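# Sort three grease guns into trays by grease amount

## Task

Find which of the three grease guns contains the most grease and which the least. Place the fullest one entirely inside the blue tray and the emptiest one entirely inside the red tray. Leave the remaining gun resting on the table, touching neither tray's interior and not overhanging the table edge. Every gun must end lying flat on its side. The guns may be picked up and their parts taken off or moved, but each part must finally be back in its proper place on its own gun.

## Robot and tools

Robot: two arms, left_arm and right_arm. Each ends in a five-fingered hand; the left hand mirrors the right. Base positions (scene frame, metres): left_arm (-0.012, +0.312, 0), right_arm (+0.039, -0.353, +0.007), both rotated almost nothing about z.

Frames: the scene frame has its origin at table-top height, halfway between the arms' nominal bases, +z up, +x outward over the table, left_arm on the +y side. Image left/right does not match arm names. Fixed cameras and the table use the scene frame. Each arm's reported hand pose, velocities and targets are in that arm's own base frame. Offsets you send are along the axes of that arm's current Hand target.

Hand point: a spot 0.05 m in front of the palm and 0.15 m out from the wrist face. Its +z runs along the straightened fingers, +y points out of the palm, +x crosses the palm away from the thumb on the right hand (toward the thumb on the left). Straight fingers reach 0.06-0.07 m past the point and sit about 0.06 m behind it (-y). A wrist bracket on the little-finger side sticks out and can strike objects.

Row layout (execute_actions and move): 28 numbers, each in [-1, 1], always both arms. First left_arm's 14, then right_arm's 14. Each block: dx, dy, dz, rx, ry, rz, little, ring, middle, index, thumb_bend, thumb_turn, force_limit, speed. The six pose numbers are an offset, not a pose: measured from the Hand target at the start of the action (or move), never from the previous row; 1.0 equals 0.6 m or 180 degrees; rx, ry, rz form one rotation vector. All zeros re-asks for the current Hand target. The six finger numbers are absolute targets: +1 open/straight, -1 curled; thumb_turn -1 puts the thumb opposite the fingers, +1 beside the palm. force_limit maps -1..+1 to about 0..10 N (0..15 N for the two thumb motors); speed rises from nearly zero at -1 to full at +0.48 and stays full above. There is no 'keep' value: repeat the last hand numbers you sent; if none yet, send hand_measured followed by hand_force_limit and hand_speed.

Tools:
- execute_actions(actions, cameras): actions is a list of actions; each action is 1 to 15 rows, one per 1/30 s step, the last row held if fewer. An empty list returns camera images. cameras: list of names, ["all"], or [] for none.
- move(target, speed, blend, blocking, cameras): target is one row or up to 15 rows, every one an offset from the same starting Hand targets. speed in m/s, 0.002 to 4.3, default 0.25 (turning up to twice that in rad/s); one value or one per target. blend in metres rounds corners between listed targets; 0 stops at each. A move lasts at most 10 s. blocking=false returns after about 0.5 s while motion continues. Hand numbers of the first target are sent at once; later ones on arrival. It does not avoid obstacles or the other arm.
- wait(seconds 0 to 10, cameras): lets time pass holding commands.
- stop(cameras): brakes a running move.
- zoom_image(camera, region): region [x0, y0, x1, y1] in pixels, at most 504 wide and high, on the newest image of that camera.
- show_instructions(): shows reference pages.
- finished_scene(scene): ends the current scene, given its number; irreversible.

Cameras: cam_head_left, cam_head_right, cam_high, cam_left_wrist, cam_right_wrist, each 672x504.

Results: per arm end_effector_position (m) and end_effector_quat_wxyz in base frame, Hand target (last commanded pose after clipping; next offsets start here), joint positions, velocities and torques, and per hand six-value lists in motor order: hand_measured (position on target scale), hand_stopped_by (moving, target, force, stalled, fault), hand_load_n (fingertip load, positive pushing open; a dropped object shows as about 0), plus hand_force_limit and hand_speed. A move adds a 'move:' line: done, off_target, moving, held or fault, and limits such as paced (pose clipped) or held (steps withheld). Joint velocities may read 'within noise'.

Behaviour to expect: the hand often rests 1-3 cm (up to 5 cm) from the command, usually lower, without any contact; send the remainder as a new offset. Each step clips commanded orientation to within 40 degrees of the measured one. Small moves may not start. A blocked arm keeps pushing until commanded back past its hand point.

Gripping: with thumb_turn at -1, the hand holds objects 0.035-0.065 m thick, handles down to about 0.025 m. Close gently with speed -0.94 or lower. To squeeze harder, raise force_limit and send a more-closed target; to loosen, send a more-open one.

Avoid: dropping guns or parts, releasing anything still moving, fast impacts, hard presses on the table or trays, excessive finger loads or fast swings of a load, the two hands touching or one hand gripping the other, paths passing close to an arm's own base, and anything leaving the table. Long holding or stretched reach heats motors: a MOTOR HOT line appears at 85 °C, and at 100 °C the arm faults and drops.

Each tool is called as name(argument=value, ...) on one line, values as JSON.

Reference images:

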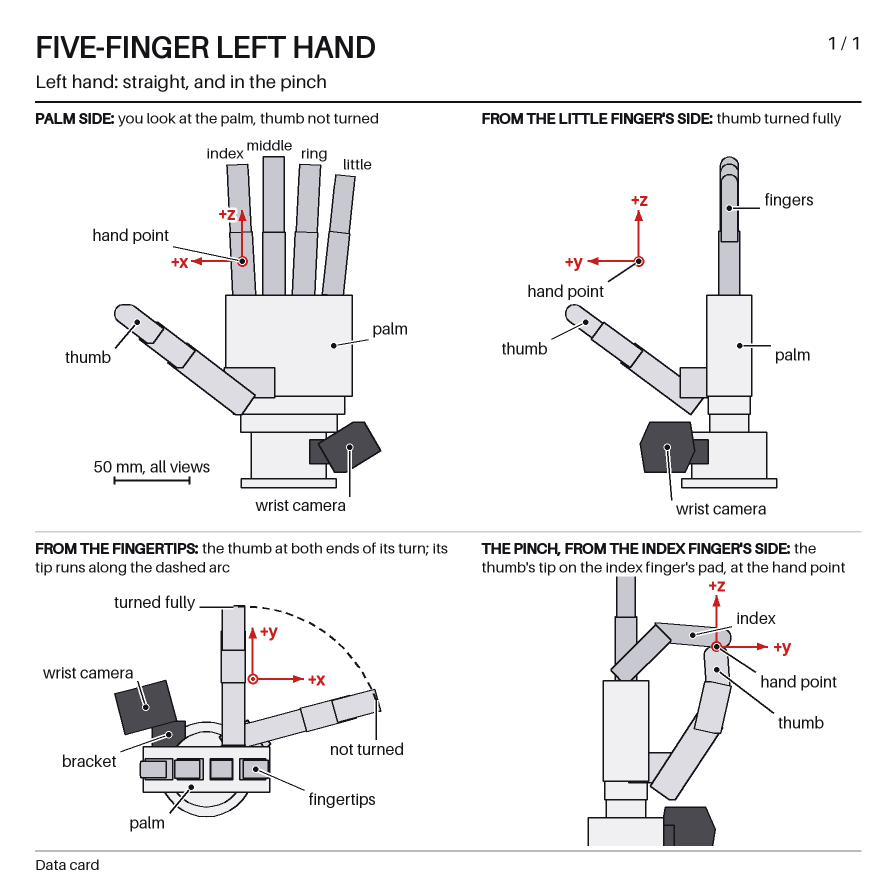

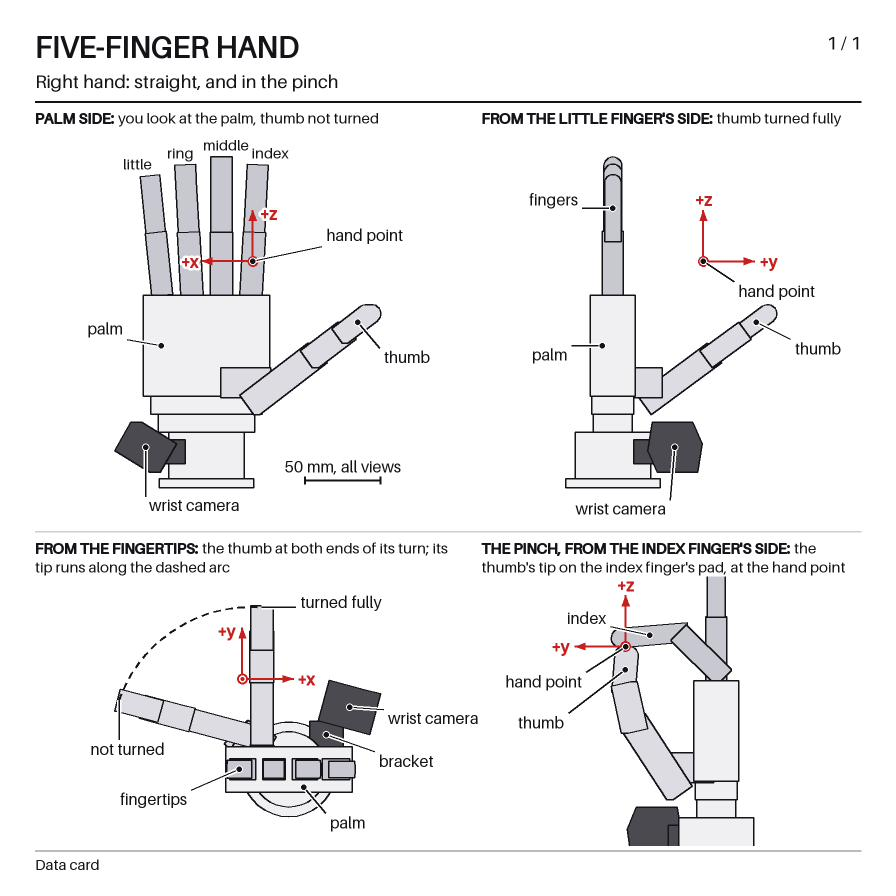

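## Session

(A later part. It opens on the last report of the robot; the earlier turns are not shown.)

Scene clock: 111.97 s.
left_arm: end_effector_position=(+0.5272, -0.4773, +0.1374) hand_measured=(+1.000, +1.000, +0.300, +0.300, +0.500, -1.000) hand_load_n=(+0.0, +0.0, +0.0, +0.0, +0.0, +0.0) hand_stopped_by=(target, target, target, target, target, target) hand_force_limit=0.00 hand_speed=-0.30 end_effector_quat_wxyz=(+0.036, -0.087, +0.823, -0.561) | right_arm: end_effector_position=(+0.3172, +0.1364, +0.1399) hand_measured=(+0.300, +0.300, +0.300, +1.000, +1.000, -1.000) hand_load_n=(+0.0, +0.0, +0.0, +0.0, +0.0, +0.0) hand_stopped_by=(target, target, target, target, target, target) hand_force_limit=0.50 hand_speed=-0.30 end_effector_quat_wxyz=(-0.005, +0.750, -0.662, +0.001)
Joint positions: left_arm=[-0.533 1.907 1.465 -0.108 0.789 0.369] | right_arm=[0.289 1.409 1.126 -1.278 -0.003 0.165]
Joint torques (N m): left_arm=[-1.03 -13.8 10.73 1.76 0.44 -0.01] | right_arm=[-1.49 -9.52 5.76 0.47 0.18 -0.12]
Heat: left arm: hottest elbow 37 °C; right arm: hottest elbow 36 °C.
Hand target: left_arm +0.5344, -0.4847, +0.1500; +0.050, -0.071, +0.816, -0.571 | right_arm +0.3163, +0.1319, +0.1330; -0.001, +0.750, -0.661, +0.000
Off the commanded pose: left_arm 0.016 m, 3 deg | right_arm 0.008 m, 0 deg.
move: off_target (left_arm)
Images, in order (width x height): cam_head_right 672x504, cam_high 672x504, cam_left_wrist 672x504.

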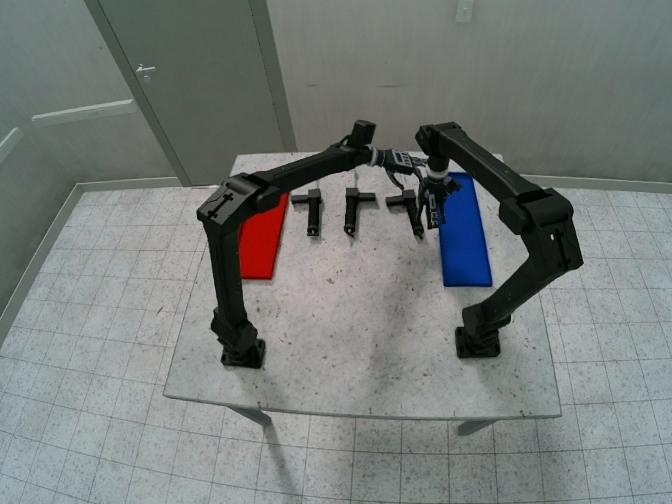

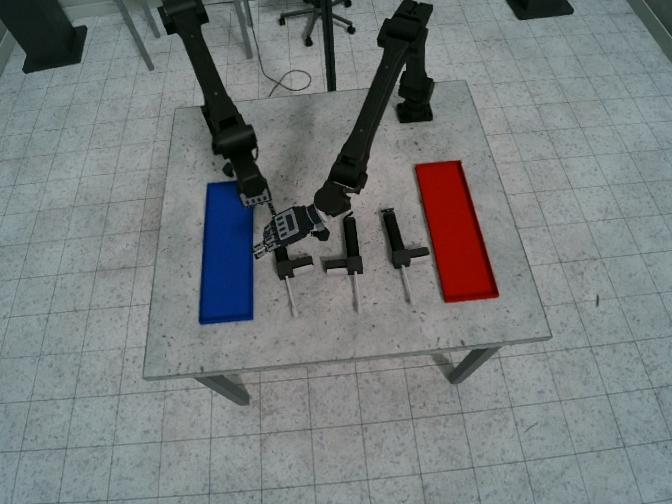

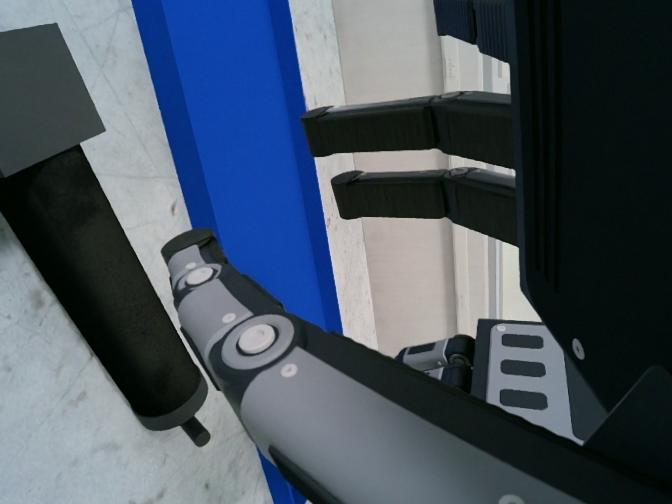

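execute_actions(actions=[], cameras=["cam_high","cam_left_wrist"])

Scene clock: 112.83 s.
left_arm: end_effector_position=(+0.5273, -0.4773, +0.1374) hand_measured=(+1.000, +1.000, +0.300, +0.300, +0.500, -1.000) hand_load_n=(+0.0, +0.0, +0.0, +0.0, +0.5, +0.0) hand_stopped_by=(target, target, target, target, target, target) hand_force_limit=0.00 hand_speed=-0.30 end_effector_quat_wxyz=(+0.036, -0.087, +0.822, -0.561) | right_arm: end_effector_position=(+0.3172, +0.1364, +0.1399) hand_measured=(+0.300, +0.300, +0.300, +1.000, +1.000, -1.000) hand_load_n=(+0.5, +0.0, +0.0, +0.0, +0.0, +0.0) hand_stopped_by=(target, target, target, target, target, target) hand_force_limit=0.50 hand_speed=-0.30 end_effector_quat_wxyz=(-0.005, +0.750, -0.662, +0.001)
Joint positions: left_arm=[-0.533 1.907 1.465 -0.108 0.789 0.37] | right_arm=[0.289 1.409 1.126 -1.278 -0.003 0.165]
Joint velocities: within noise
Joint torques (N m): left_arm=[-1.14 -13.86 10.62 1.89 0.46 0.03] | right_arm=[-1.49 -9.52 5.76 0.49 0.18 -0.12]
Motor temperatures (°C): left_arm=[28 34 37 28 29 30] | right_arm=[31 35 36 29 28 31]
Heat: left arm: hottest elbow 37 °C; right arm: hottest elbow 36 °C.
Hand target: left_arm +0.5345, -0.4847, +0.1501; +0.050, -0.071, +0.816, -0.571 | right_arm +0.3163, +0.1319, +0.1330; -0.001, +0.750, -0.661, +0.000
Off the commanded pose: left_arm 0.016 m, 3 deg | right_arm 0.008 m, 0 deg.
Images, in order (width x height): cam_high 672x504, cam_left_wrist 672x504.

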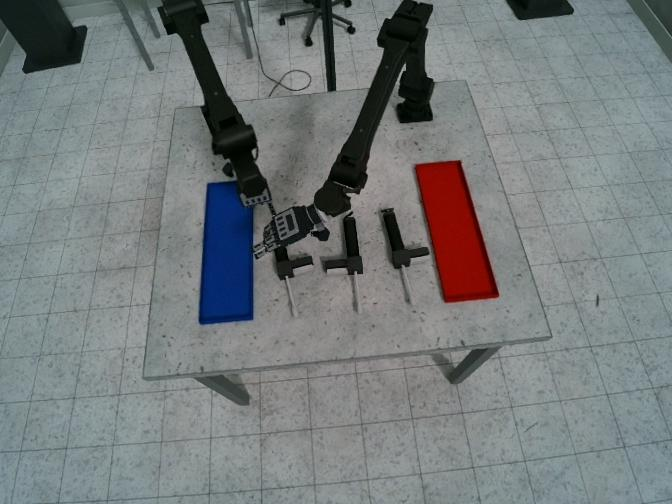

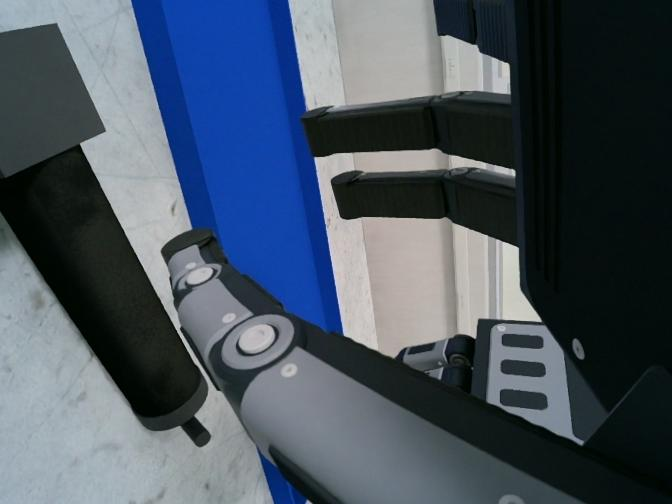

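move(target=[0,0.1253,0.0456,0,0,0,1,1,0.3,0.3,0.5,-1,0,-0.3,0,0,0,0,0,0,0.3,0.3,0.3,1,1,-1,0.5,-0.3], speed=0.15, cameras=["cam_left_wrist","cam_high"])

Scene clock: 114.30 s.
left_arm: end_effector_position=(+0.5321, -0.4801, +0.0624) hand_measured=(+1.000, +1.000, +0.300, +0.300, +0.500, -1.000) hand_load_n=(+0.0, +0.0, +0.0, +0.5, +0.0, +0.0) hand_stopped_by=(target, target, target, target, target, target) hand_force_limit=0.00 hand_speed=-0.30 end_effector_quat_wxyz=(+0.041, -0.082, +0.821, -0.564) | right_arm: end_effector_position=(+0.3172, +0.1364, +0.1399) hand_measured=(+0.300, +0.300, +0.300, +1.000, +1.000, -1.000) hand_load_n=(+0.0, +0.0, +0.0, +0.0, +0.0, +0.0) hand_stopped_by=(target, target, target, target, target, target) hand_force_limit=0.50 hand_speed=-0.30 end_effector_quat_wxyz=(-0.005, +0.750, -0.662, +0.001)
Joint positions: left_arm=[-0.533 2.015 1.409 0.067 0.79 0.373] | right_arm=[0.289 1.409 1.126 -1.278 -0.003 0.165]
Joint torques (N m): left_arm=[-0.79 -14.62 8.39 1.94 0.42 -0.02] | right_arm=[-1.38 -9.52 5.76 0.49 0.18 -0.13]
Heat: left arm: hottest elbow 37 °C; right arm: hottest elbow 36 °C.
Hand target: left_arm +0.5345, -0.4846, +0.0702; +0.050, -0.071, +0.816, -0.571 | right_arm +0.3163, +0.1319, +0.1330; -0.001, +0.750, -0.661, +0.000
Off the commanded pose: left_arm 0.009 m, 2 deg | right_arm 0.008 m, 0 deg.
move: done
Images, in order (width x height): cam_high 672x504, cam_left_wrist 672x504.

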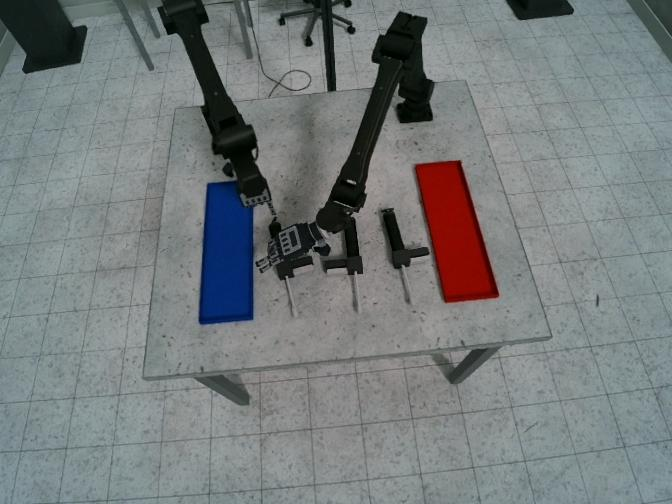

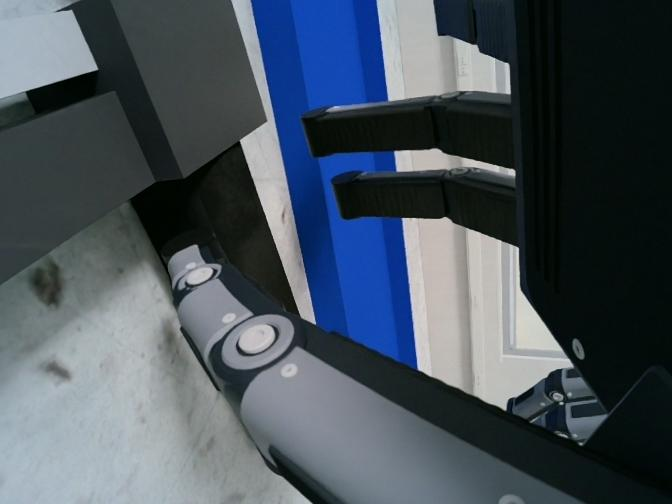

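move(target=[0,0.0650,0.0237,0,0,0,1,1,0.3,0.3,0.5,-1,0,-0.3,0,0,0,0,0,0,0.3,0.3,0.3,1,1,-1,0.5,-0.3], speed=0.1, cameras=["cam_left_wrist","cam_high"])

zoom_image(camera="cam_high", region=[240, 210, 330, 280])

Scene clock: 115.50 s.
left_arm: end_effector_position=(+0.5332, -0.4816, +0.0273) hand_measured=(+1.000, +1.000, +0.300, +0.300, +0.500, -1.000) hand_load_n=(+0.0, +0.0, +0.0, +0.0, +0.0, +0.0) hand_stopped_by=(target, target, target, target, target, target) hand_force_limit=0.00 hand_speed=-0.30 end_effector_quat_wxyz=(+0.043, -0.079, +0.819, -0.567) | right_arm: end_effector_position=(+0.3172, +0.1364, +0.1399) hand_measured=(+0.300, +0.300, +0.300, +1.000, +1.000, -1.000) hand_load_n=(+0.0, +0.0, +0.0, +0.0, +0.0, +0.0) hand_stopped_by=(target, target, target, target, target, target) hand_force_limit=0.50 hand_speed=-0.30 end_effector_quat_wxyz=(-0.005, +0.750, -0.662, +0.001)
Joint positions: left_arm=[-0.534 2.073 1.391 0.154 0.792 0.373] | right_arm=[0.289 1.409 1.126 -1.278 -0.003 0.165]
Joint torques (N m): left_arm=[-1.32 -14.15 7.68 1.94 0.35 -0.05] | right_arm=[-1.44 -9.52 5.78 0.49 0.18 -0.12]
Heat: left arm: hottest elbow 37 °C; right arm: hottest elbow 36 °C.
Hand target: left_arm +0.5345, -0.4845, +0.0285; +0.050, -0.071, +0.816, -0.571 | right_arm +0.3163, +0.1319, +0.1330; -0.001, +0.750, -0.661, +0.000
Off the commanded pose: left_arm 0.004 m, 1 deg | right_arm 0.008 m, 0 deg.
move: done
Images, in order (width x height): cam_high 672x504, cam_left_wrist 672x504.

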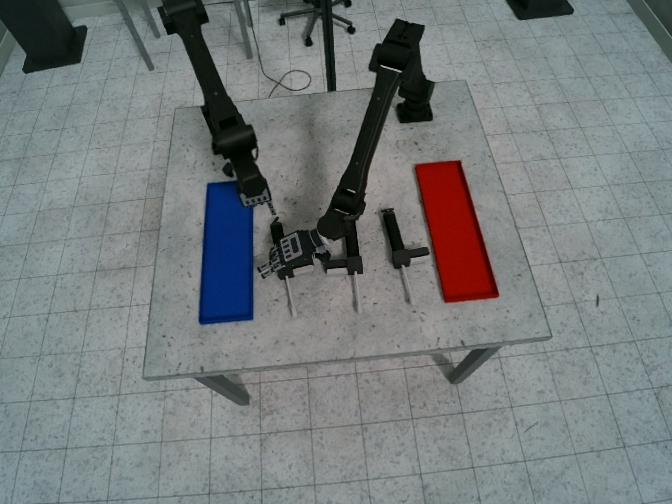

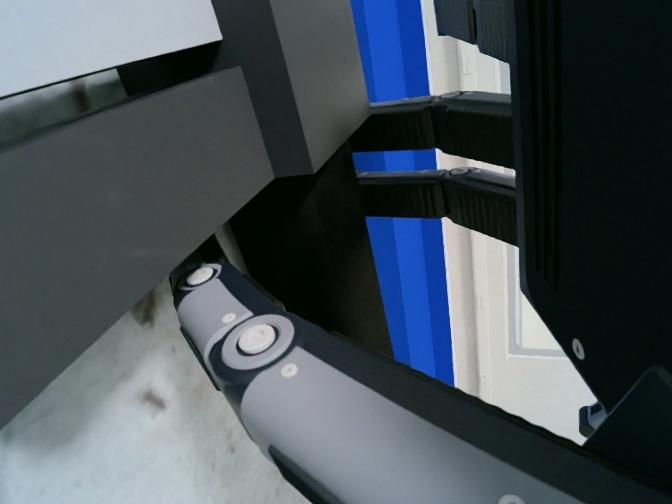

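Scaled by 5.600.

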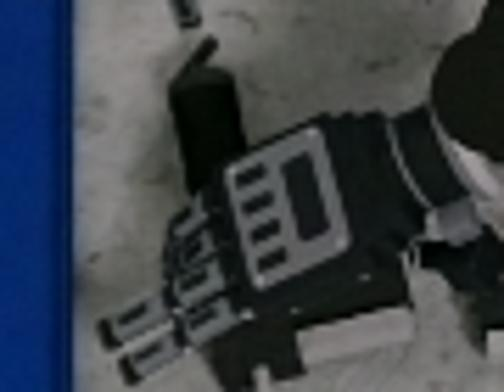

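move(target=[0,0.0300,0.0109,0,0,0,1,1,0.3,0.3,0.5,-1,0,-0.3,0,0,0,0,0,0,0.3,0.3,0.3,1,1,-1,0.5,-0.3], speed=0.06, cameras=["cam_left_wrist"])

Scene clock: 117.33 s.
left_arm: end_effector_position=(+0.5366, -0.4843, +0.0243) hand_measured=(+1.000, +1.000, +0.300, +0.300, +0.500, -1.000) hand_load_n=(-0.5, +0.0, +0.0, +0.0, +0.0, +1.0) hand_stopped_by=(target, target, target, target, target, target) hand_force_limit=0.00 hand_speed=-0.30 end_effector_quat_wxyz=(+0.050, -0.072, +0.814, -0.574) | right_arm: end_effector_position=(+0.3172, +0.1364, +0.1399) hand_measured=(+0.300, +0.300, +0.300, +1.000, +1.000, -1.000) hand_load_n=(+0.0, +0.0, +0.0, +0.0, +0.0, +0.0) hand_stopped_by=(target, target, target, target, target, target) hand_force_limit=0.50 hand_speed=-0.30 end_effector_quat_wxyz=(-0.005, +0.750, -0.662, +0.001)
Joint positions: left_arm=[-0.534 2.086 1.391 0.193 0.796 0.373] | right_arm=[0.289 1.409 1.126 -1.278 -0.003 0.165]
Joint torques (N m): left_arm=[-1.08 -13.27 6.82 1.95 0.15 -0.01] | right_arm=[-1.44 -9.47 5.76 0.49 0.18 -0.12]
Heat: left arm: hottest elbow 36 °C; right arm: hottest elbow 36 °C.
Hand target: left_arm +0.5346, -0.4845, +0.0094; +0.050, -0.071, +0.816, -0.571 | right_arm +0.3163, +0.1319, +0.1330; -0.001, +0.750, -0.661, +0.000
Off the commanded pose: left_arm 0.015 m, 0 deg | right_arm 0.008 m, 0 deg.
move: off_target (left_arm)
Images, in order (width x height): cam_left_wrist 672x504.

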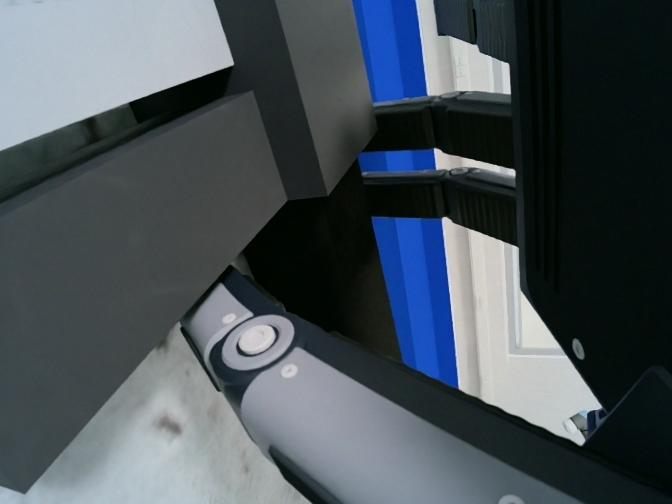

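move(target=[0,0,0,0,0,0,1,1,-0.4,-0.4,-0.3,-1,0.2,-0.9,0,0,0,0,0,0,0.3,0.3,0.3,1,1,-1,0.5,-0.3], cameras=[])

move(target=[0,0,0,0,0,0,1,1,-0.5,-0.5,-0.4,-1,0.9,-0.93,0,0,0,0,0,0,0.3,0.3,0.3,1,1,-1,0.5,-0.3], cameras=["cam_left_wrist","cam_high"])

zoom_image(camera="cam_high", region=[250, 185, 310, 245])

Scene clock: 118.63 s.
left_arm: end_effector_position=(+0.5373, -0.4860, +0.0232) hand_measured=(+1.000, +1.000, +0.144, +0.060, +0.420, -1.000) hand_load_n=(+0.0, +0.0, +4.5, +5.5, +11.0, -0.5) hand_stopped_by=(target, target, force, force, force, target) hand_force_limit=0.20 hand_speed=-0.90 end_effector_quat_wxyz=(+0.053, -0.070, +0.813, -0.576) | right_arm: end_effector_position=(+0.3172, +0.1364, +0.1399) hand_measured=(+0.300, +0.300, +0.300, +1.000, +1.000, -1.000) hand_load_n=(+0.0, +0.0, +0.0, +0.0, -0.5, +0.0) hand_stopped_by=(target, target, target, target, target, target) hand_force_limit=0.50 hand_speed=-0.30 end_effector_quat_wxyz=(-0.005, +0.750, -0.662, +0.001)
Joint positions: left_arm=[-0.536 2.09 1.391 0.206 0.794 0.373] | right_arm=[0.289 1.409 1.126 -1.278 -0.003 0.165]
Joint torques (N m): left_arm=[-0.62 -13.51 6.95 1.42 0.24 -0.01] | right_arm=[-1.44 -9.47 5.76 0.49 0.18 -0.12]
Heat: left arm: hottest elbow 36 °C; right arm: hottest elbow 36 °C.
Hand target: left_arm +0.5344, -0.4845, +0.0093; +0.050, -0.071, +0.816, -0.571 | right_arm +0.3163, +0.1319, +0.1330; -0.001, +0.750, -0.661, +0.000
Off the commanded pose: left_arm 0.014 m, 1 deg | right_arm 0.008 m, 0 deg.
move: off_target (left_arm)
No camera images: "cameras" was empty.

Scene clock: 119.13 s.
left_arm: end_effector_position=(+0.5374, -0.4864, +0.0236) hand_measured=(+1.000, +1.000, +0.114, +0.050, +0.420, -1.000) hand_load_n=(+0.0, -0.5, +9.5, +6.5, +19.5, +2.0) hand_stopped_by=(target, target, force, force, force, target) hand_force_limit=0.90 hand_speed=-0.93 end_effector_quat_wxyz=(+0.054, -0.069, +0.813, -0.576) | right_arm: end_effector_position=(+0.3172, +0.1364, +0.1399) hand_measured=(+0.300, +0.300, +0.300, +1.000, +1.000, -1.000) hand_load_n=(+0.0, +0.0, +0.0, +0.0, +0.0, +0.0) hand_stopped_by=(target, target, target, target, target, target) hand_force_limit=0.50 hand_speed=-0.30 end_effector_quat_wxyz=(-0.005, +0.750, -0.662, +0.001)
Joint positions: left_arm=[-0.536 2.09 1.391 0.208 0.795 0.373] | right_arm=[0.289 1.409 1.126 -1.278 -0.003 0.165]
Joint torques (N m): left_arm=[-0.79 -13.8 6.91 1.31 0.19 0] | right_arm=[-1.49 -9.52 5.75 0.49 0.18 -0.12]
Heat: left arm: hottest elbow 36 °C; right arm: hottest elbow 36 °C.
Hand target: left_arm +0.5345, -0.4845, +0.0092; +0.050, -0.071, +0.816, -0.571 | right_arm +0.3163, +0.1319, +0.1330; -0.001, +0.750, -0.661, +0.000
Off the commanded pose: left_arm 0.015 m, 1 deg | right_arm 0.008 m, 0 deg.
move: off_target (left_arm)
Images, in order (width x height): cam_high 672x504, cam_left_wrist 672x504.

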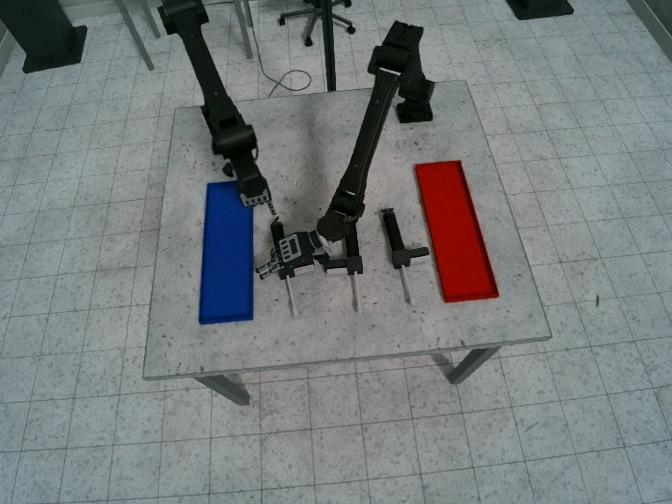

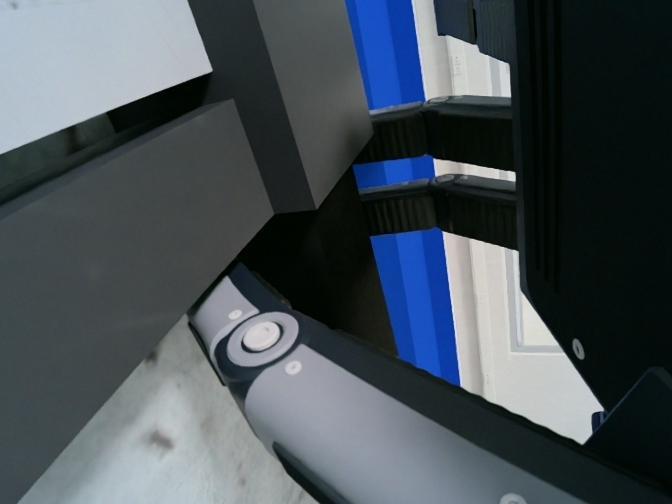

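Scaled by 8.400.

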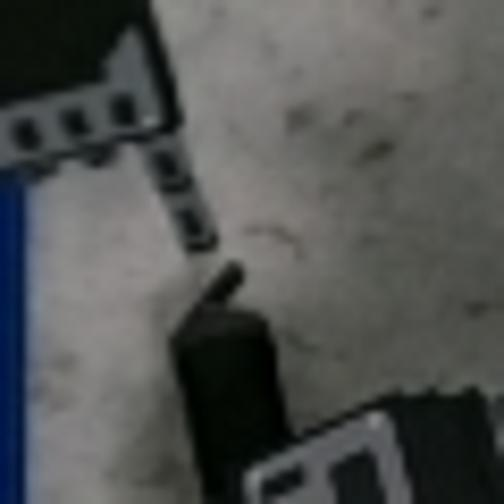

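move(target=[0,0,0,0,0,0,1,1,-0.5,-0.5,-0.4,-1,0.9,-0.93,-0.0150,-0.0060,0.0367,0,0,0,0.3,0.3,0.3,1,1,-1,0.5,-0.3], speed=0.1, cameras=["cam_high"])

zoom_image(camera="cam_high", region=[250, 185, 310, 245])

Scene clock: 120.70 s.
left_arm: end_effector_position=(+0.5374, -0.4864, +0.0236) hand_measured=(+1.000, +1.000, +0.114, +0.050, +0.420, -1.000) hand_load_n=(+0.0, +0.0, +9.5, +6.5, +19.5, +2.0) hand_stopped_by=(target, target, force, force, force, target) hand_force_limit=0.90 hand_speed=-0.93 end_effector_quat_wxyz=(+0.054, -0.069, +0.813, -0.576) | right_arm: end_effector_position=(+0.3213, +0.1390, +0.1205) hand_measured=(+0.300, +0.300, +0.300, +1.000, +1.000, -1.000) hand_load_n=(+0.0, +0.0, +0.0, +0.0, +0.0, +0.0) hand_stopped_by=(target, target, target, target, target, target) hand_force_limit=0.50 hand_speed=-0.30 end_effector_quat_wxyz=(-0.008, +0.751, -0.660, +0.003)
Joint positions: left_arm=[-0.536 2.09 1.391 0.208 0.795 0.373] | right_arm=[0.293 1.432 1.097 -1.219 -0.003 0.165]
Joint torques (N m): left_arm=[-0.97 -13.33 6.91 1.36 0.23 -0.02] | right_arm=[-0.03 -8.94 5.74 0.5 0.19 0.1]
Heat: left arm: hottest elbow 36 °C; right arm: hottest elbow 36 °C.
Hand target: left_arm +0.5345, -0.4845, +0.0092; +0.050, -0.071, +0.816, -0.571 | right_arm +0.3188, +0.1413, +0.1109; -0.001, +0.750, -0.661, +0.000
Off the commanded pose: left_arm 0.015 m, 1 deg | right_arm 0.010 m, 1 deg.
move: off_target (left_arm)
Images, in order (width x height): cam_high 672x504.

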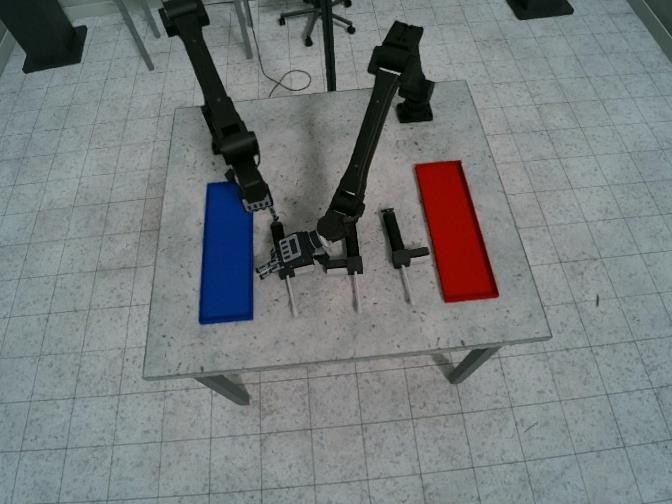

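Scaled by 8.400.

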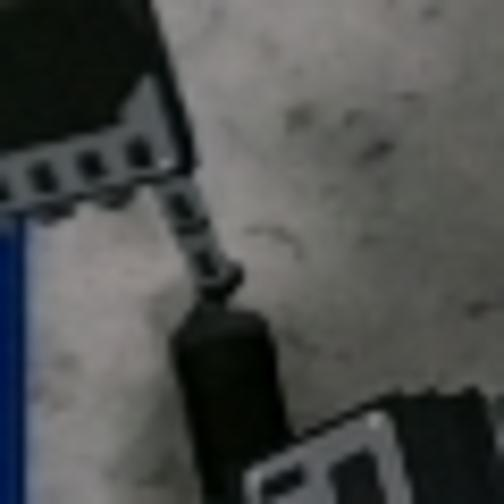

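move(target=[0,0,0,0,0,0,1,1,-0.5,-0.5,-0.4,-1,0.9,-0.93,-0.0130,-0.0035,0.0200,0,0,0,0.3,0.3,0.3,1,1,-1,0.5,-0.3], speed=0.1, cameras=["cam_high"])

zoom_image(camera="cam_high", region=[250, 185, 310, 245])

Scene clock: 121.83 s.
left_arm: end_effector_position=(+0.5374, -0.4864, +0.0236) hand_measured=(+1.000, +1.000, +0.114, +0.050, +0.420, -1.000) hand_load_n=(-0.5, +0.0, +9.5, +6.5, +19.5, +2.0) hand_stopped_by=(target, target, force, force, force, target) hand_force_limit=0.90 hand_speed=-0.93 end_effector_quat_wxyz=(+0.054, -0.069, +0.813, -0.576) | right_arm: end_effector_position=(+0.3227, +0.1471, +0.1089) hand_measured=(+0.300, +0.300, +0.300, +1.000, +1.000, -1.000) hand_load_n=(+0.0, +0.0, +0.0, +0.0, +0.0, +0.0) hand_stopped_by=(target, target, target, target, target, target) hand_force_limit=0.50 hand_speed=-0.30 end_effector_quat_wxyz=(-0.009, +0.751, -0.660, +0.003)
Joint positions: left_arm=[-0.536 2.09 1.391 0.208 0.795 0.373] | right_arm=[0.311 1.452 1.086 -1.186 -0.003 0.181]
Joint torques (N m): left_arm=[-1.14 -13.27 6.9 1.43 0.21 -0.02] | right_arm=[-0.09 -9.05 5.68 0.51 0.18 0.11]
Heat: left arm: hottest elbow 36 °C; right arm: hottest elbow 36 °C.
Hand target: left_arm +0.5345, -0.4845, +0.0092; +0.050, -0.071, +0.816, -0.571 | right_arm +0.3199, +0.1494, +0.0989; -0.001, +0.750, -0.661, +0.000
Off the commanded pose: left_arm 0.015 m, 1 deg | right_arm 0.011 m, 1 deg.
move: off_target (left_arm, right_arm)
Images, in order (width x height): cam_high 672x504.

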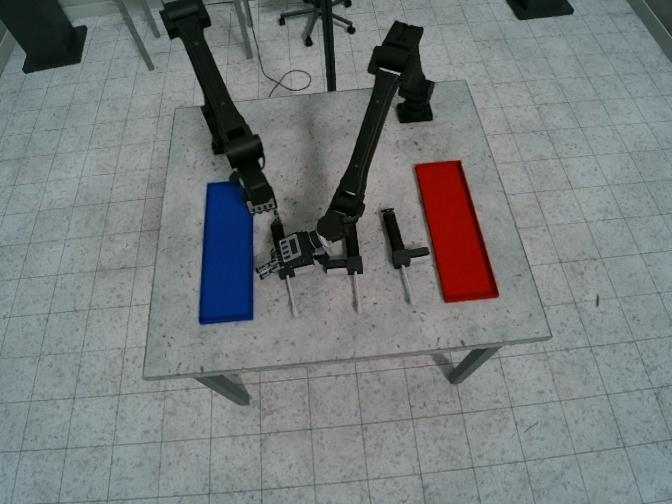

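Scaled by 8.400.

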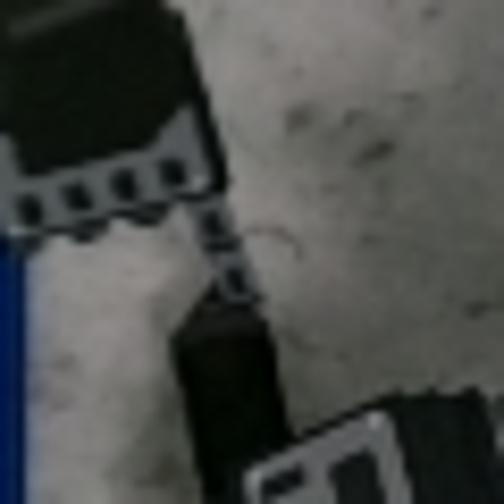

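move(target=[0,0,0,0,0,0,1,1,-0.5,-0.5,-0.4,-1,0.9,-0.93,0,0,0.0120,0,0,0,0.3,0.3,0.3,1,1,-1,0.5,-0.3], speed=0.1, cameras=["cam_high"])

zoom_image(camera="cam_high", region=[250, 185, 310, 245])

Scene clock: 122.83 s.
left_arm: end_effector_position=(+0.5374, -0.4864, +0.0236) hand_measured=(+1.000, +1.000, +0.114, +0.050, +0.420, -1.000) hand_load_n=(+0.0, +0.0, +9.5, +6.5, +19.5, +2.0) hand_stopped_by=(target, target, force, force, force, target) hand_force_limit=0.90 hand_speed=-0.93 end_effector_quat_wxyz=(+0.054, -0.069, +0.813, -0.576) | right_arm: end_effector_position=(+0.3232, +0.1472, +0.1023) hand_measured=(+0.300, +0.300, +0.300, +1.000, +1.000, -1.000) hand_load_n=(+0.0, +0.0, +0.0, +0.0, -0.5, +0.0) hand_stopped_by=(target, target, target, target, target, target) hand_force_limit=0.50 hand_speed=-0.30 end_effector_quat_wxyz=(-0.009, +0.751, -0.660, +0.004)
Joint positions: left_arm=[-0.536 2.09 1.391 0.208 0.795 0.373] | right_arm=[0.311 1.458 1.074 -1.167 -0.003 0.181]
Joint torques (N m): left_arm=[-0.67 -13.33 6.87 1.29 0.2 -0.02] | right_arm=[-0.03 -9 5.6 0.53 0.18 0.11]
Heat: left arm: hottest elbow 36 °C; right arm: hottest elbow 36 °C.
Hand target: left_arm +0.5345, -0.4845, +0.0092; +0.050, -0.071, +0.816, -0.571 | right_arm +0.3199, +0.1494, +0.0918; -0.001, +0.750, -0.661, +0.000
Off the commanded pose: left_arm 0.015 m, 1 deg | right_arm 0.011 m, 1 deg.
move: off_target (left_arm, right_arm)
Images, in order (width x height): cam_high 672x504.

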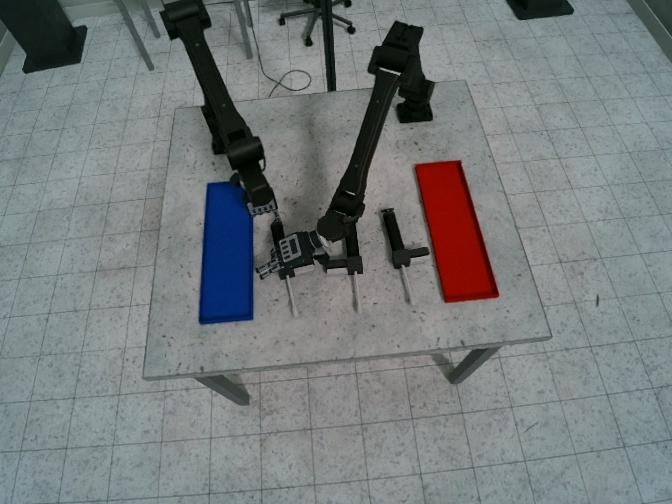

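Scaled by 8.400.

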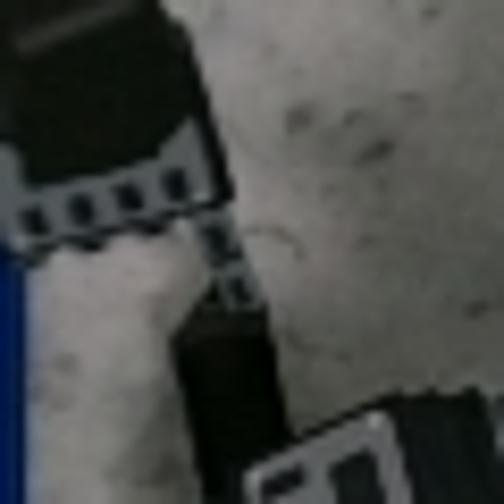

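move(target=[0,0,0,0,0,0,1,1,-0.5,-0.5,-0.4,-1,0.9,-0.93,0,0,0.0120,0,0,0,0.3,0.3,0.3,1,1,-1,0.5,-0.3], speed=0.1, cameras=[])

Scene clock: 123.83 s.
left_arm: end_effector_position=(+0.5374, -0.4864, +0.0236) hand_measured=(+1.000, +1.000, +0.114, +0.050, +0.420, -1.000) hand_load_n=(+0.0, +0.0, +9.5, +6.5, +19.5, +2.0) hand_stopped_by=(target, target, force, force, force, target) hand_force_limit=0.90 hand_speed=-0.93 end_effector_quat_wxyz=(+0.054, -0.069, +0.813, -0.576) | right_arm: end_effector_position=(+0.3234, +0.1473, +0.0949) hand_measured=(+0.300, +0.300, +0.300, +1.000, +1.000, -1.000) hand_load_n=(+0.0, +0.0, +0.0, +0.0, +0.0, +0.0) hand_stopped_by=(target, target, target, target, target, target) hand_force_limit=0.50 hand_speed=-0.30 end_effector_quat_wxyz=(-0.009, +0.751, -0.660, +0.004)
Joint positions: left_arm=[-0.536 2.09 1.391 0.208 0.795 0.373] | right_arm=[0.311 1.467 1.063 -1.147 -0.003 0.181]
Joint torques (N m): left_arm=[-0.79 -13.57 6.93 1.37 0.22 -0.01] | right_arm=[-0.09 -9.05 5.53 0.54 0.18 0.11]
Heat: left arm: hottest elbow 36 °C; right arm: hottest elbow 36 °C.
Hand target: left_arm +0.5345, -0.4845, +0.0092; +0.050, -0.071, +0.816, -0.571 | right_arm +0.3199, +0.1494, +0.0846; -0.001, +0.750, -0.661, +0.000
Off the commanded pose: left_arm 0.015 m, 1 deg | right_arm 0.011 m, 1 deg.
move: off_target (left_arm, right_arm)
No camera images: "cameras" was empty.

move(target=[0,0,0,0,0,0,1,1,-0.5,-0.5,-0.4,-1,0.9,-0.93,0,0.0333,0,0,0,0,0.3,0.3,0.3,1,1,-1,0.5,-0.3], speed=0.06, cameras=["cam_high"])

zoom_image(camera="cam_high", region=[250, 185, 310, 245])

Scene clock: 124.80 s.
left_arm: end_effector_position=(+0.5374, -0.4864, +0.0236) hand_measured=(+1.000, +1.000, +0.114, +0.050, +0.420, -1.000) hand_load_n=(+0.0, -0.5, +9.5, +6.5, +19.5, +2.0) hand_stopped_by=(target, target, force, force, force, target) hand_force_limit=0.90 hand_speed=-0.93 end_effector_quat_wxyz=(+0.054, -0.069, +0.813, -0.576) | right_arm: end_effector_position=(+0.3069, +0.1466, +0.0891) hand_measured=(+0.300, +0.300, +0.300, +1.000, +1.000, -1.000) hand_load_n=(+0.0, +0.0, +0.0, +0.0, +0.0, +0.0) hand_stopped_by=(target, target, target, target, target, target) hand_force_limit=0.50 hand_speed=-0.30 end_effector_quat_wxyz=(-0.006, +0.751, -0.660, +0.001)
Joint positions: left_arm=[-0.536 2.09 1.391 0.208 0.795 0.373] | right_arm=[0.322 1.44 1.016 -1.136 -0.003 0.193]
Joint torques (N m): left_arm=[-0.56 -13.74 6.91 1.36 0.22 0] | right_arm=[-0.15 -10.4 5.07 0.23 0.19 0.08]
Heat: left arm: hottest elbow 36 °C; right arm: hottest elbow 36 °C.
Hand target: left_arm +0.5345, -0.4845, +0.0092; +0.050, -0.071, +0.816, -0.571 | right_arm +0.3001, +0.1468, +0.0846; -0.001, +0.750, -0.661, +0.000
Off the commanded pose: left_arm 0.015 m, 1 deg | right_arm 0.008 m, 1 deg.
move: off_target (left_arm)
Images, in order (width x height): cam_high 672x504.

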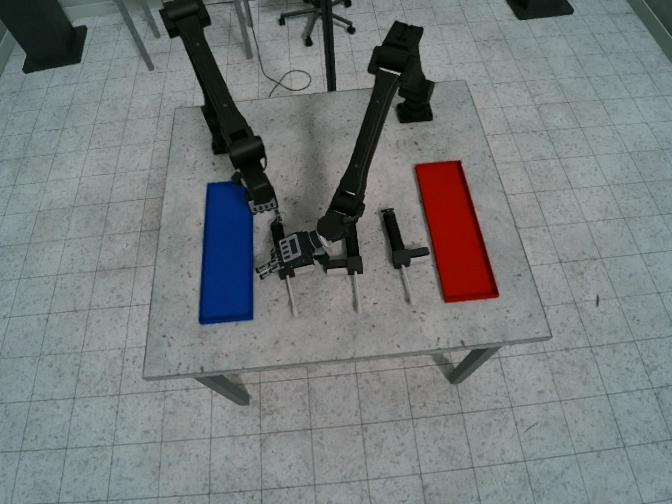

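Scaled by 8.400.

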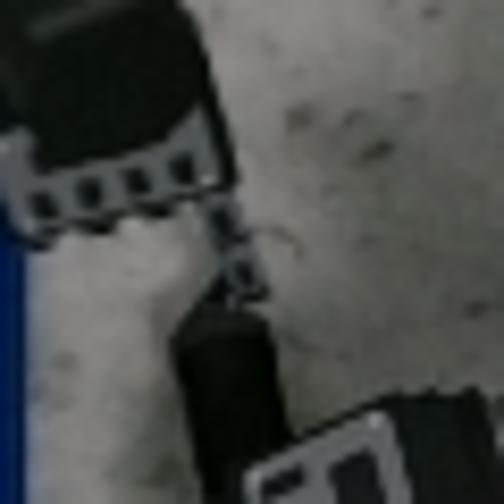

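move(target=[0,0,0,0,0,0,1,1,-0.5,-0.5,-0.4,-1,0.9,-0.93,0,0.0333,0.003,0,0,0,0.3,0.3,0.3,1,1,-1,0.5,-0.3], speed=0.06, cameras=["cam_high"])

zoom_image(camera="cam_high", region=[250, 185, 310, 245])

Scene clock: 126.10 s.
left_arm: end_effector_position=(+0.5374, -0.4864, +0.0236) hand_measured=(+1.000, +1.000, +0.114, +0.050, +0.420, -1.000) hand_load_n=(+0.0, +0.0, +9.5, +6.5, +19.5, +2.0) hand_stopped_by=(target, target, force, force, force, target) hand_force_limit=0.90 hand_speed=-0.93 end_effector_quat_wxyz=(+0.054, -0.069, +0.813, -0.576) | right_arm: end_effector_position=(+0.2879, +0.1439, +0.0873) hand_measured=(+0.300, +0.300, +0.300, +1.000, +1.000, -1.000) hand_load_n=(+0.0, +0.0, +0.0, +0.0, +0.0, +0.0) hand_stopped_by=(target, target, target, target, target, target) hand_force_limit=0.50 hand_speed=-0.30 end_effector_quat_wxyz=(-0.010, +0.750, -0.661, +0.004)
Joint positions: left_arm=[-0.536 2.09 1.391 0.208 0.795 0.373] | right_arm=[0.331 1.385 0.957 -1.121 -0.002 0.205]
Joint torques (N m): left_arm=[-0.73 -13.39 6.98 1.43 0.19 0.02] | right_arm=[-0.03 -8.88 5.37 -0.09 0.16 0.08]
Heat: left arm: hottest elbow 36 °C; right arm: hottest elbow 36 °C.
Hand target: left_arm +0.5345, -0.4845, +0.0092; +0.050, -0.071, +0.816, -0.571 | right_arm +0.2803, +0.1443, +0.0826; -0.001, +0.750, -0.661, +0.000
Off the commanded pose: left_arm 0.015 m, 1 deg | right_arm 0.009 m, 1 deg.
move: off_target (left_arm)
Images, in order (width x height): cam_high 672x504.

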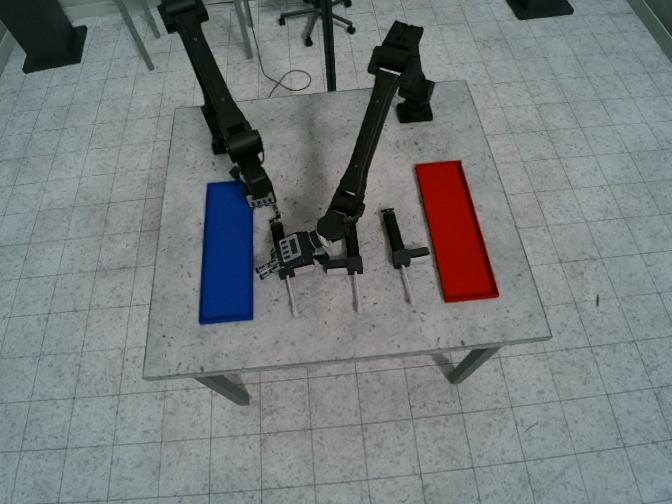

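Scaled by 8.400.

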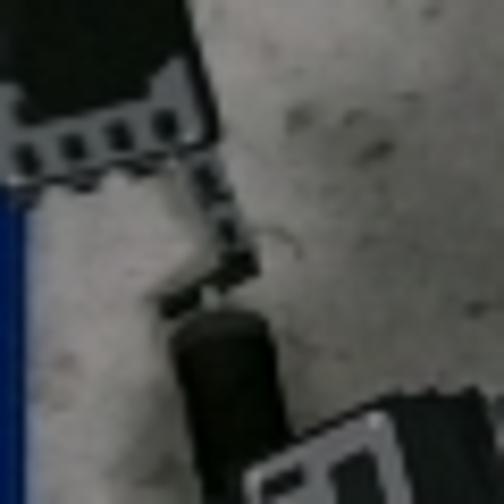

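move(target=[0,0,0,0,0,0,1,1,-0.5,-0.5,-0.4,-1,0.9,-0.93,0,0.0333,0.003,0,0,0,0.3,0.3,0.3,1,1,-1,0.5,-0.3], speed=0.06, cameras=["cam_high"])

zoom_image(camera="cam_high", region=[250, 185, 310, 245])

Scene clock: 127.10 s.
left_arm: end_effector_position=(+0.5374, -0.4864, +0.0236) hand_measured=(+1.000, +1.000, +0.114, +0.050, +0.420, -1.000) hand_load_n=(+0.0, +0.0, +9.5, +6.5, +19.5, +1.5) hand_stopped_by=(target, target, force, force, force, target) hand_force_limit=0.90 hand_speed=-0.93 end_effector_quat_wxyz=(+0.054, -0.069, +0.813, -0.576) | right_arm: end_effector_position=(+0.2665, +0.1409, +0.0834) hand_measured=(+0.300, +0.300, +0.300, +1.000, +1.000, -1.000) hand_load_n=(+0.0, +0.0, +0.0, +0.0, +0.0, +0.0) hand_stopped_by=(target, target, target, target, target, target) hand_force_limit=0.50 hand_speed=-0.30 end_effector_quat_wxyz=(-0.005, +0.751, -0.660, +0.001)
Joint positions: left_arm=[-0.536 2.09 1.391 0.208 0.795 0.373] | right_arm=[0.344 1.343 0.903 -1.121 -0.002 0.214]
Joint torques (N m): left_arm=[-0.91 -13.33 6.93 1.39 0.2 -0.01] | right_arm=[-0.03 -8.76 5.44 0.03 0.16 0.11]
Heat: left arm: hottest elbow 36 °C; right arm: hottest elbow 36 °C.
Hand target: left_arm +0.5345, -0.4845, +0.0092; +0.050, -0.071, +0.816, -0.571 | right_arm +0.2604, +0.1419, +0.0808; -0.001, +0.750, -0.661, +0.000
Off the commanded pose: left_arm 0.015 m, 1 deg | right_arm 0.007 m, 0 deg.
move: off_target (left_arm)
Images, in order (width x height): cam_high 672x504.

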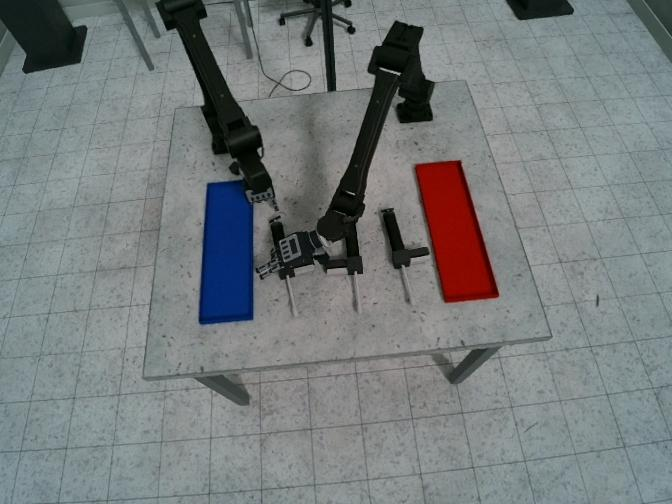

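Scaled by 8.400.

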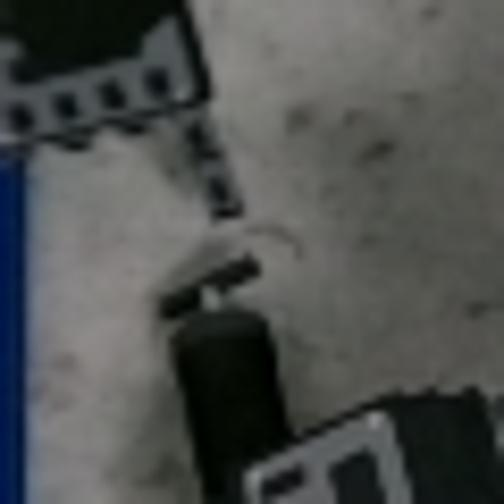

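move(target=[[0,0,0,0,0,0,1,1,-0.5,-0.5,-0.4,-1,0.9,-0.93,0,0,-0.075,0,0,0,0.3,0.3,0.3,1,1,-1,0.5,-0.3],[0,0,0,0,0,0,1,1,-0.5,-0.5,-0.4,-1,0.9,-0.93,-0.0043,-0.0948,-0.075,0,0,0,0.3,0.3,0.3,1,1,-1,0.5,-0.3]], speed=0.15, blend=0.01, cameras=["cam_high"])

zoom_image(camera="cam_high", region=[250, 185, 310, 245])

Scene clock: 129.13 s.
left_arm: end_effector_position=(+0.5374, -0.4864, +0.0236) hand_measured=(+1.000, +1.000, +0.114, +0.050, +0.420, -1.000) hand_load_n=(+0.0, +0.0, +9.5, +6.5, +19.5, +2.0) hand_stopped_by=(target, target, force, force, force, target) hand_force_limit=0.90 hand_speed=-0.93 end_effector_quat_wxyz=(+0.054, -0.069, +0.813, -0.576) | right_arm: end_effector_position=(+0.3004, +0.1498, +0.1150) hand_measured=(+0.300, +0.300, +0.300, +1.000, +1.000, -1.000) hand_load_n=(+0.0, +0.0, +0.0, +0.0, +0.0, +0.0) hand_stopped_by=(target, target, target, target, target, target) hand_force_limit=0.50 hand_speed=-0.30 end_effector_quat_wxyz=(+0.008, +0.749, -0.662, -0.006)
Joint positions: left_arm=[-0.536 2.09 1.391 0.208 0.795 0.373] | right_arm=[0.335 1.422 1.066 -1.235 -0.002 0.212]
Joint torques (N m): left_arm=[-1.14 -13.45 6.97 1.32 0.22 -0.01] | right_arm=[-1.44 -8.76 9.83 -0.5 0.16 -0.12]
Heat: left arm: hottest shoulder 35 °C; right arm: hottest elbow 36 °C.
Hand target: left_arm +0.5345, -0.4845, +0.0092; +0.050, -0.071, +0.816, -0.571 | right_arm +0.3165, +0.1515, +0.1259; -0.001, +0.750, -0.661, +0.000
Off the commanded pose: left_arm 0.015 m, 1 deg | right_arm 0.020 m, 1 deg.
move: off_target (left_arm, right_arm)
Images, in order (width x height): cam_high 672x504.

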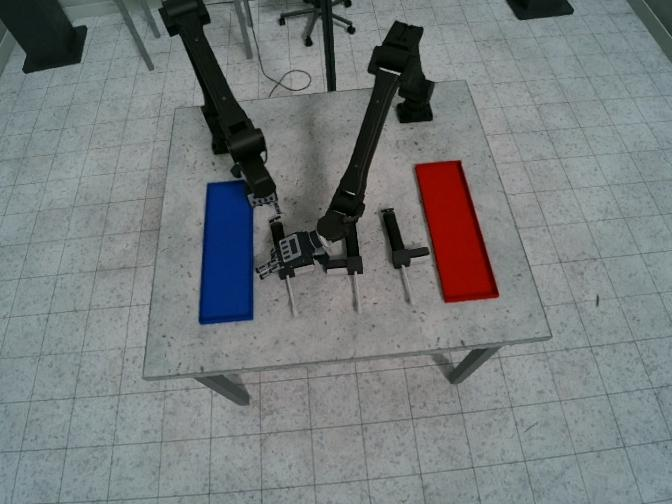

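Scaled by 8.400.

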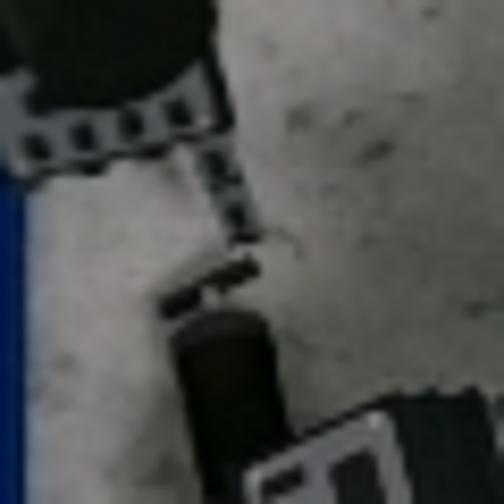

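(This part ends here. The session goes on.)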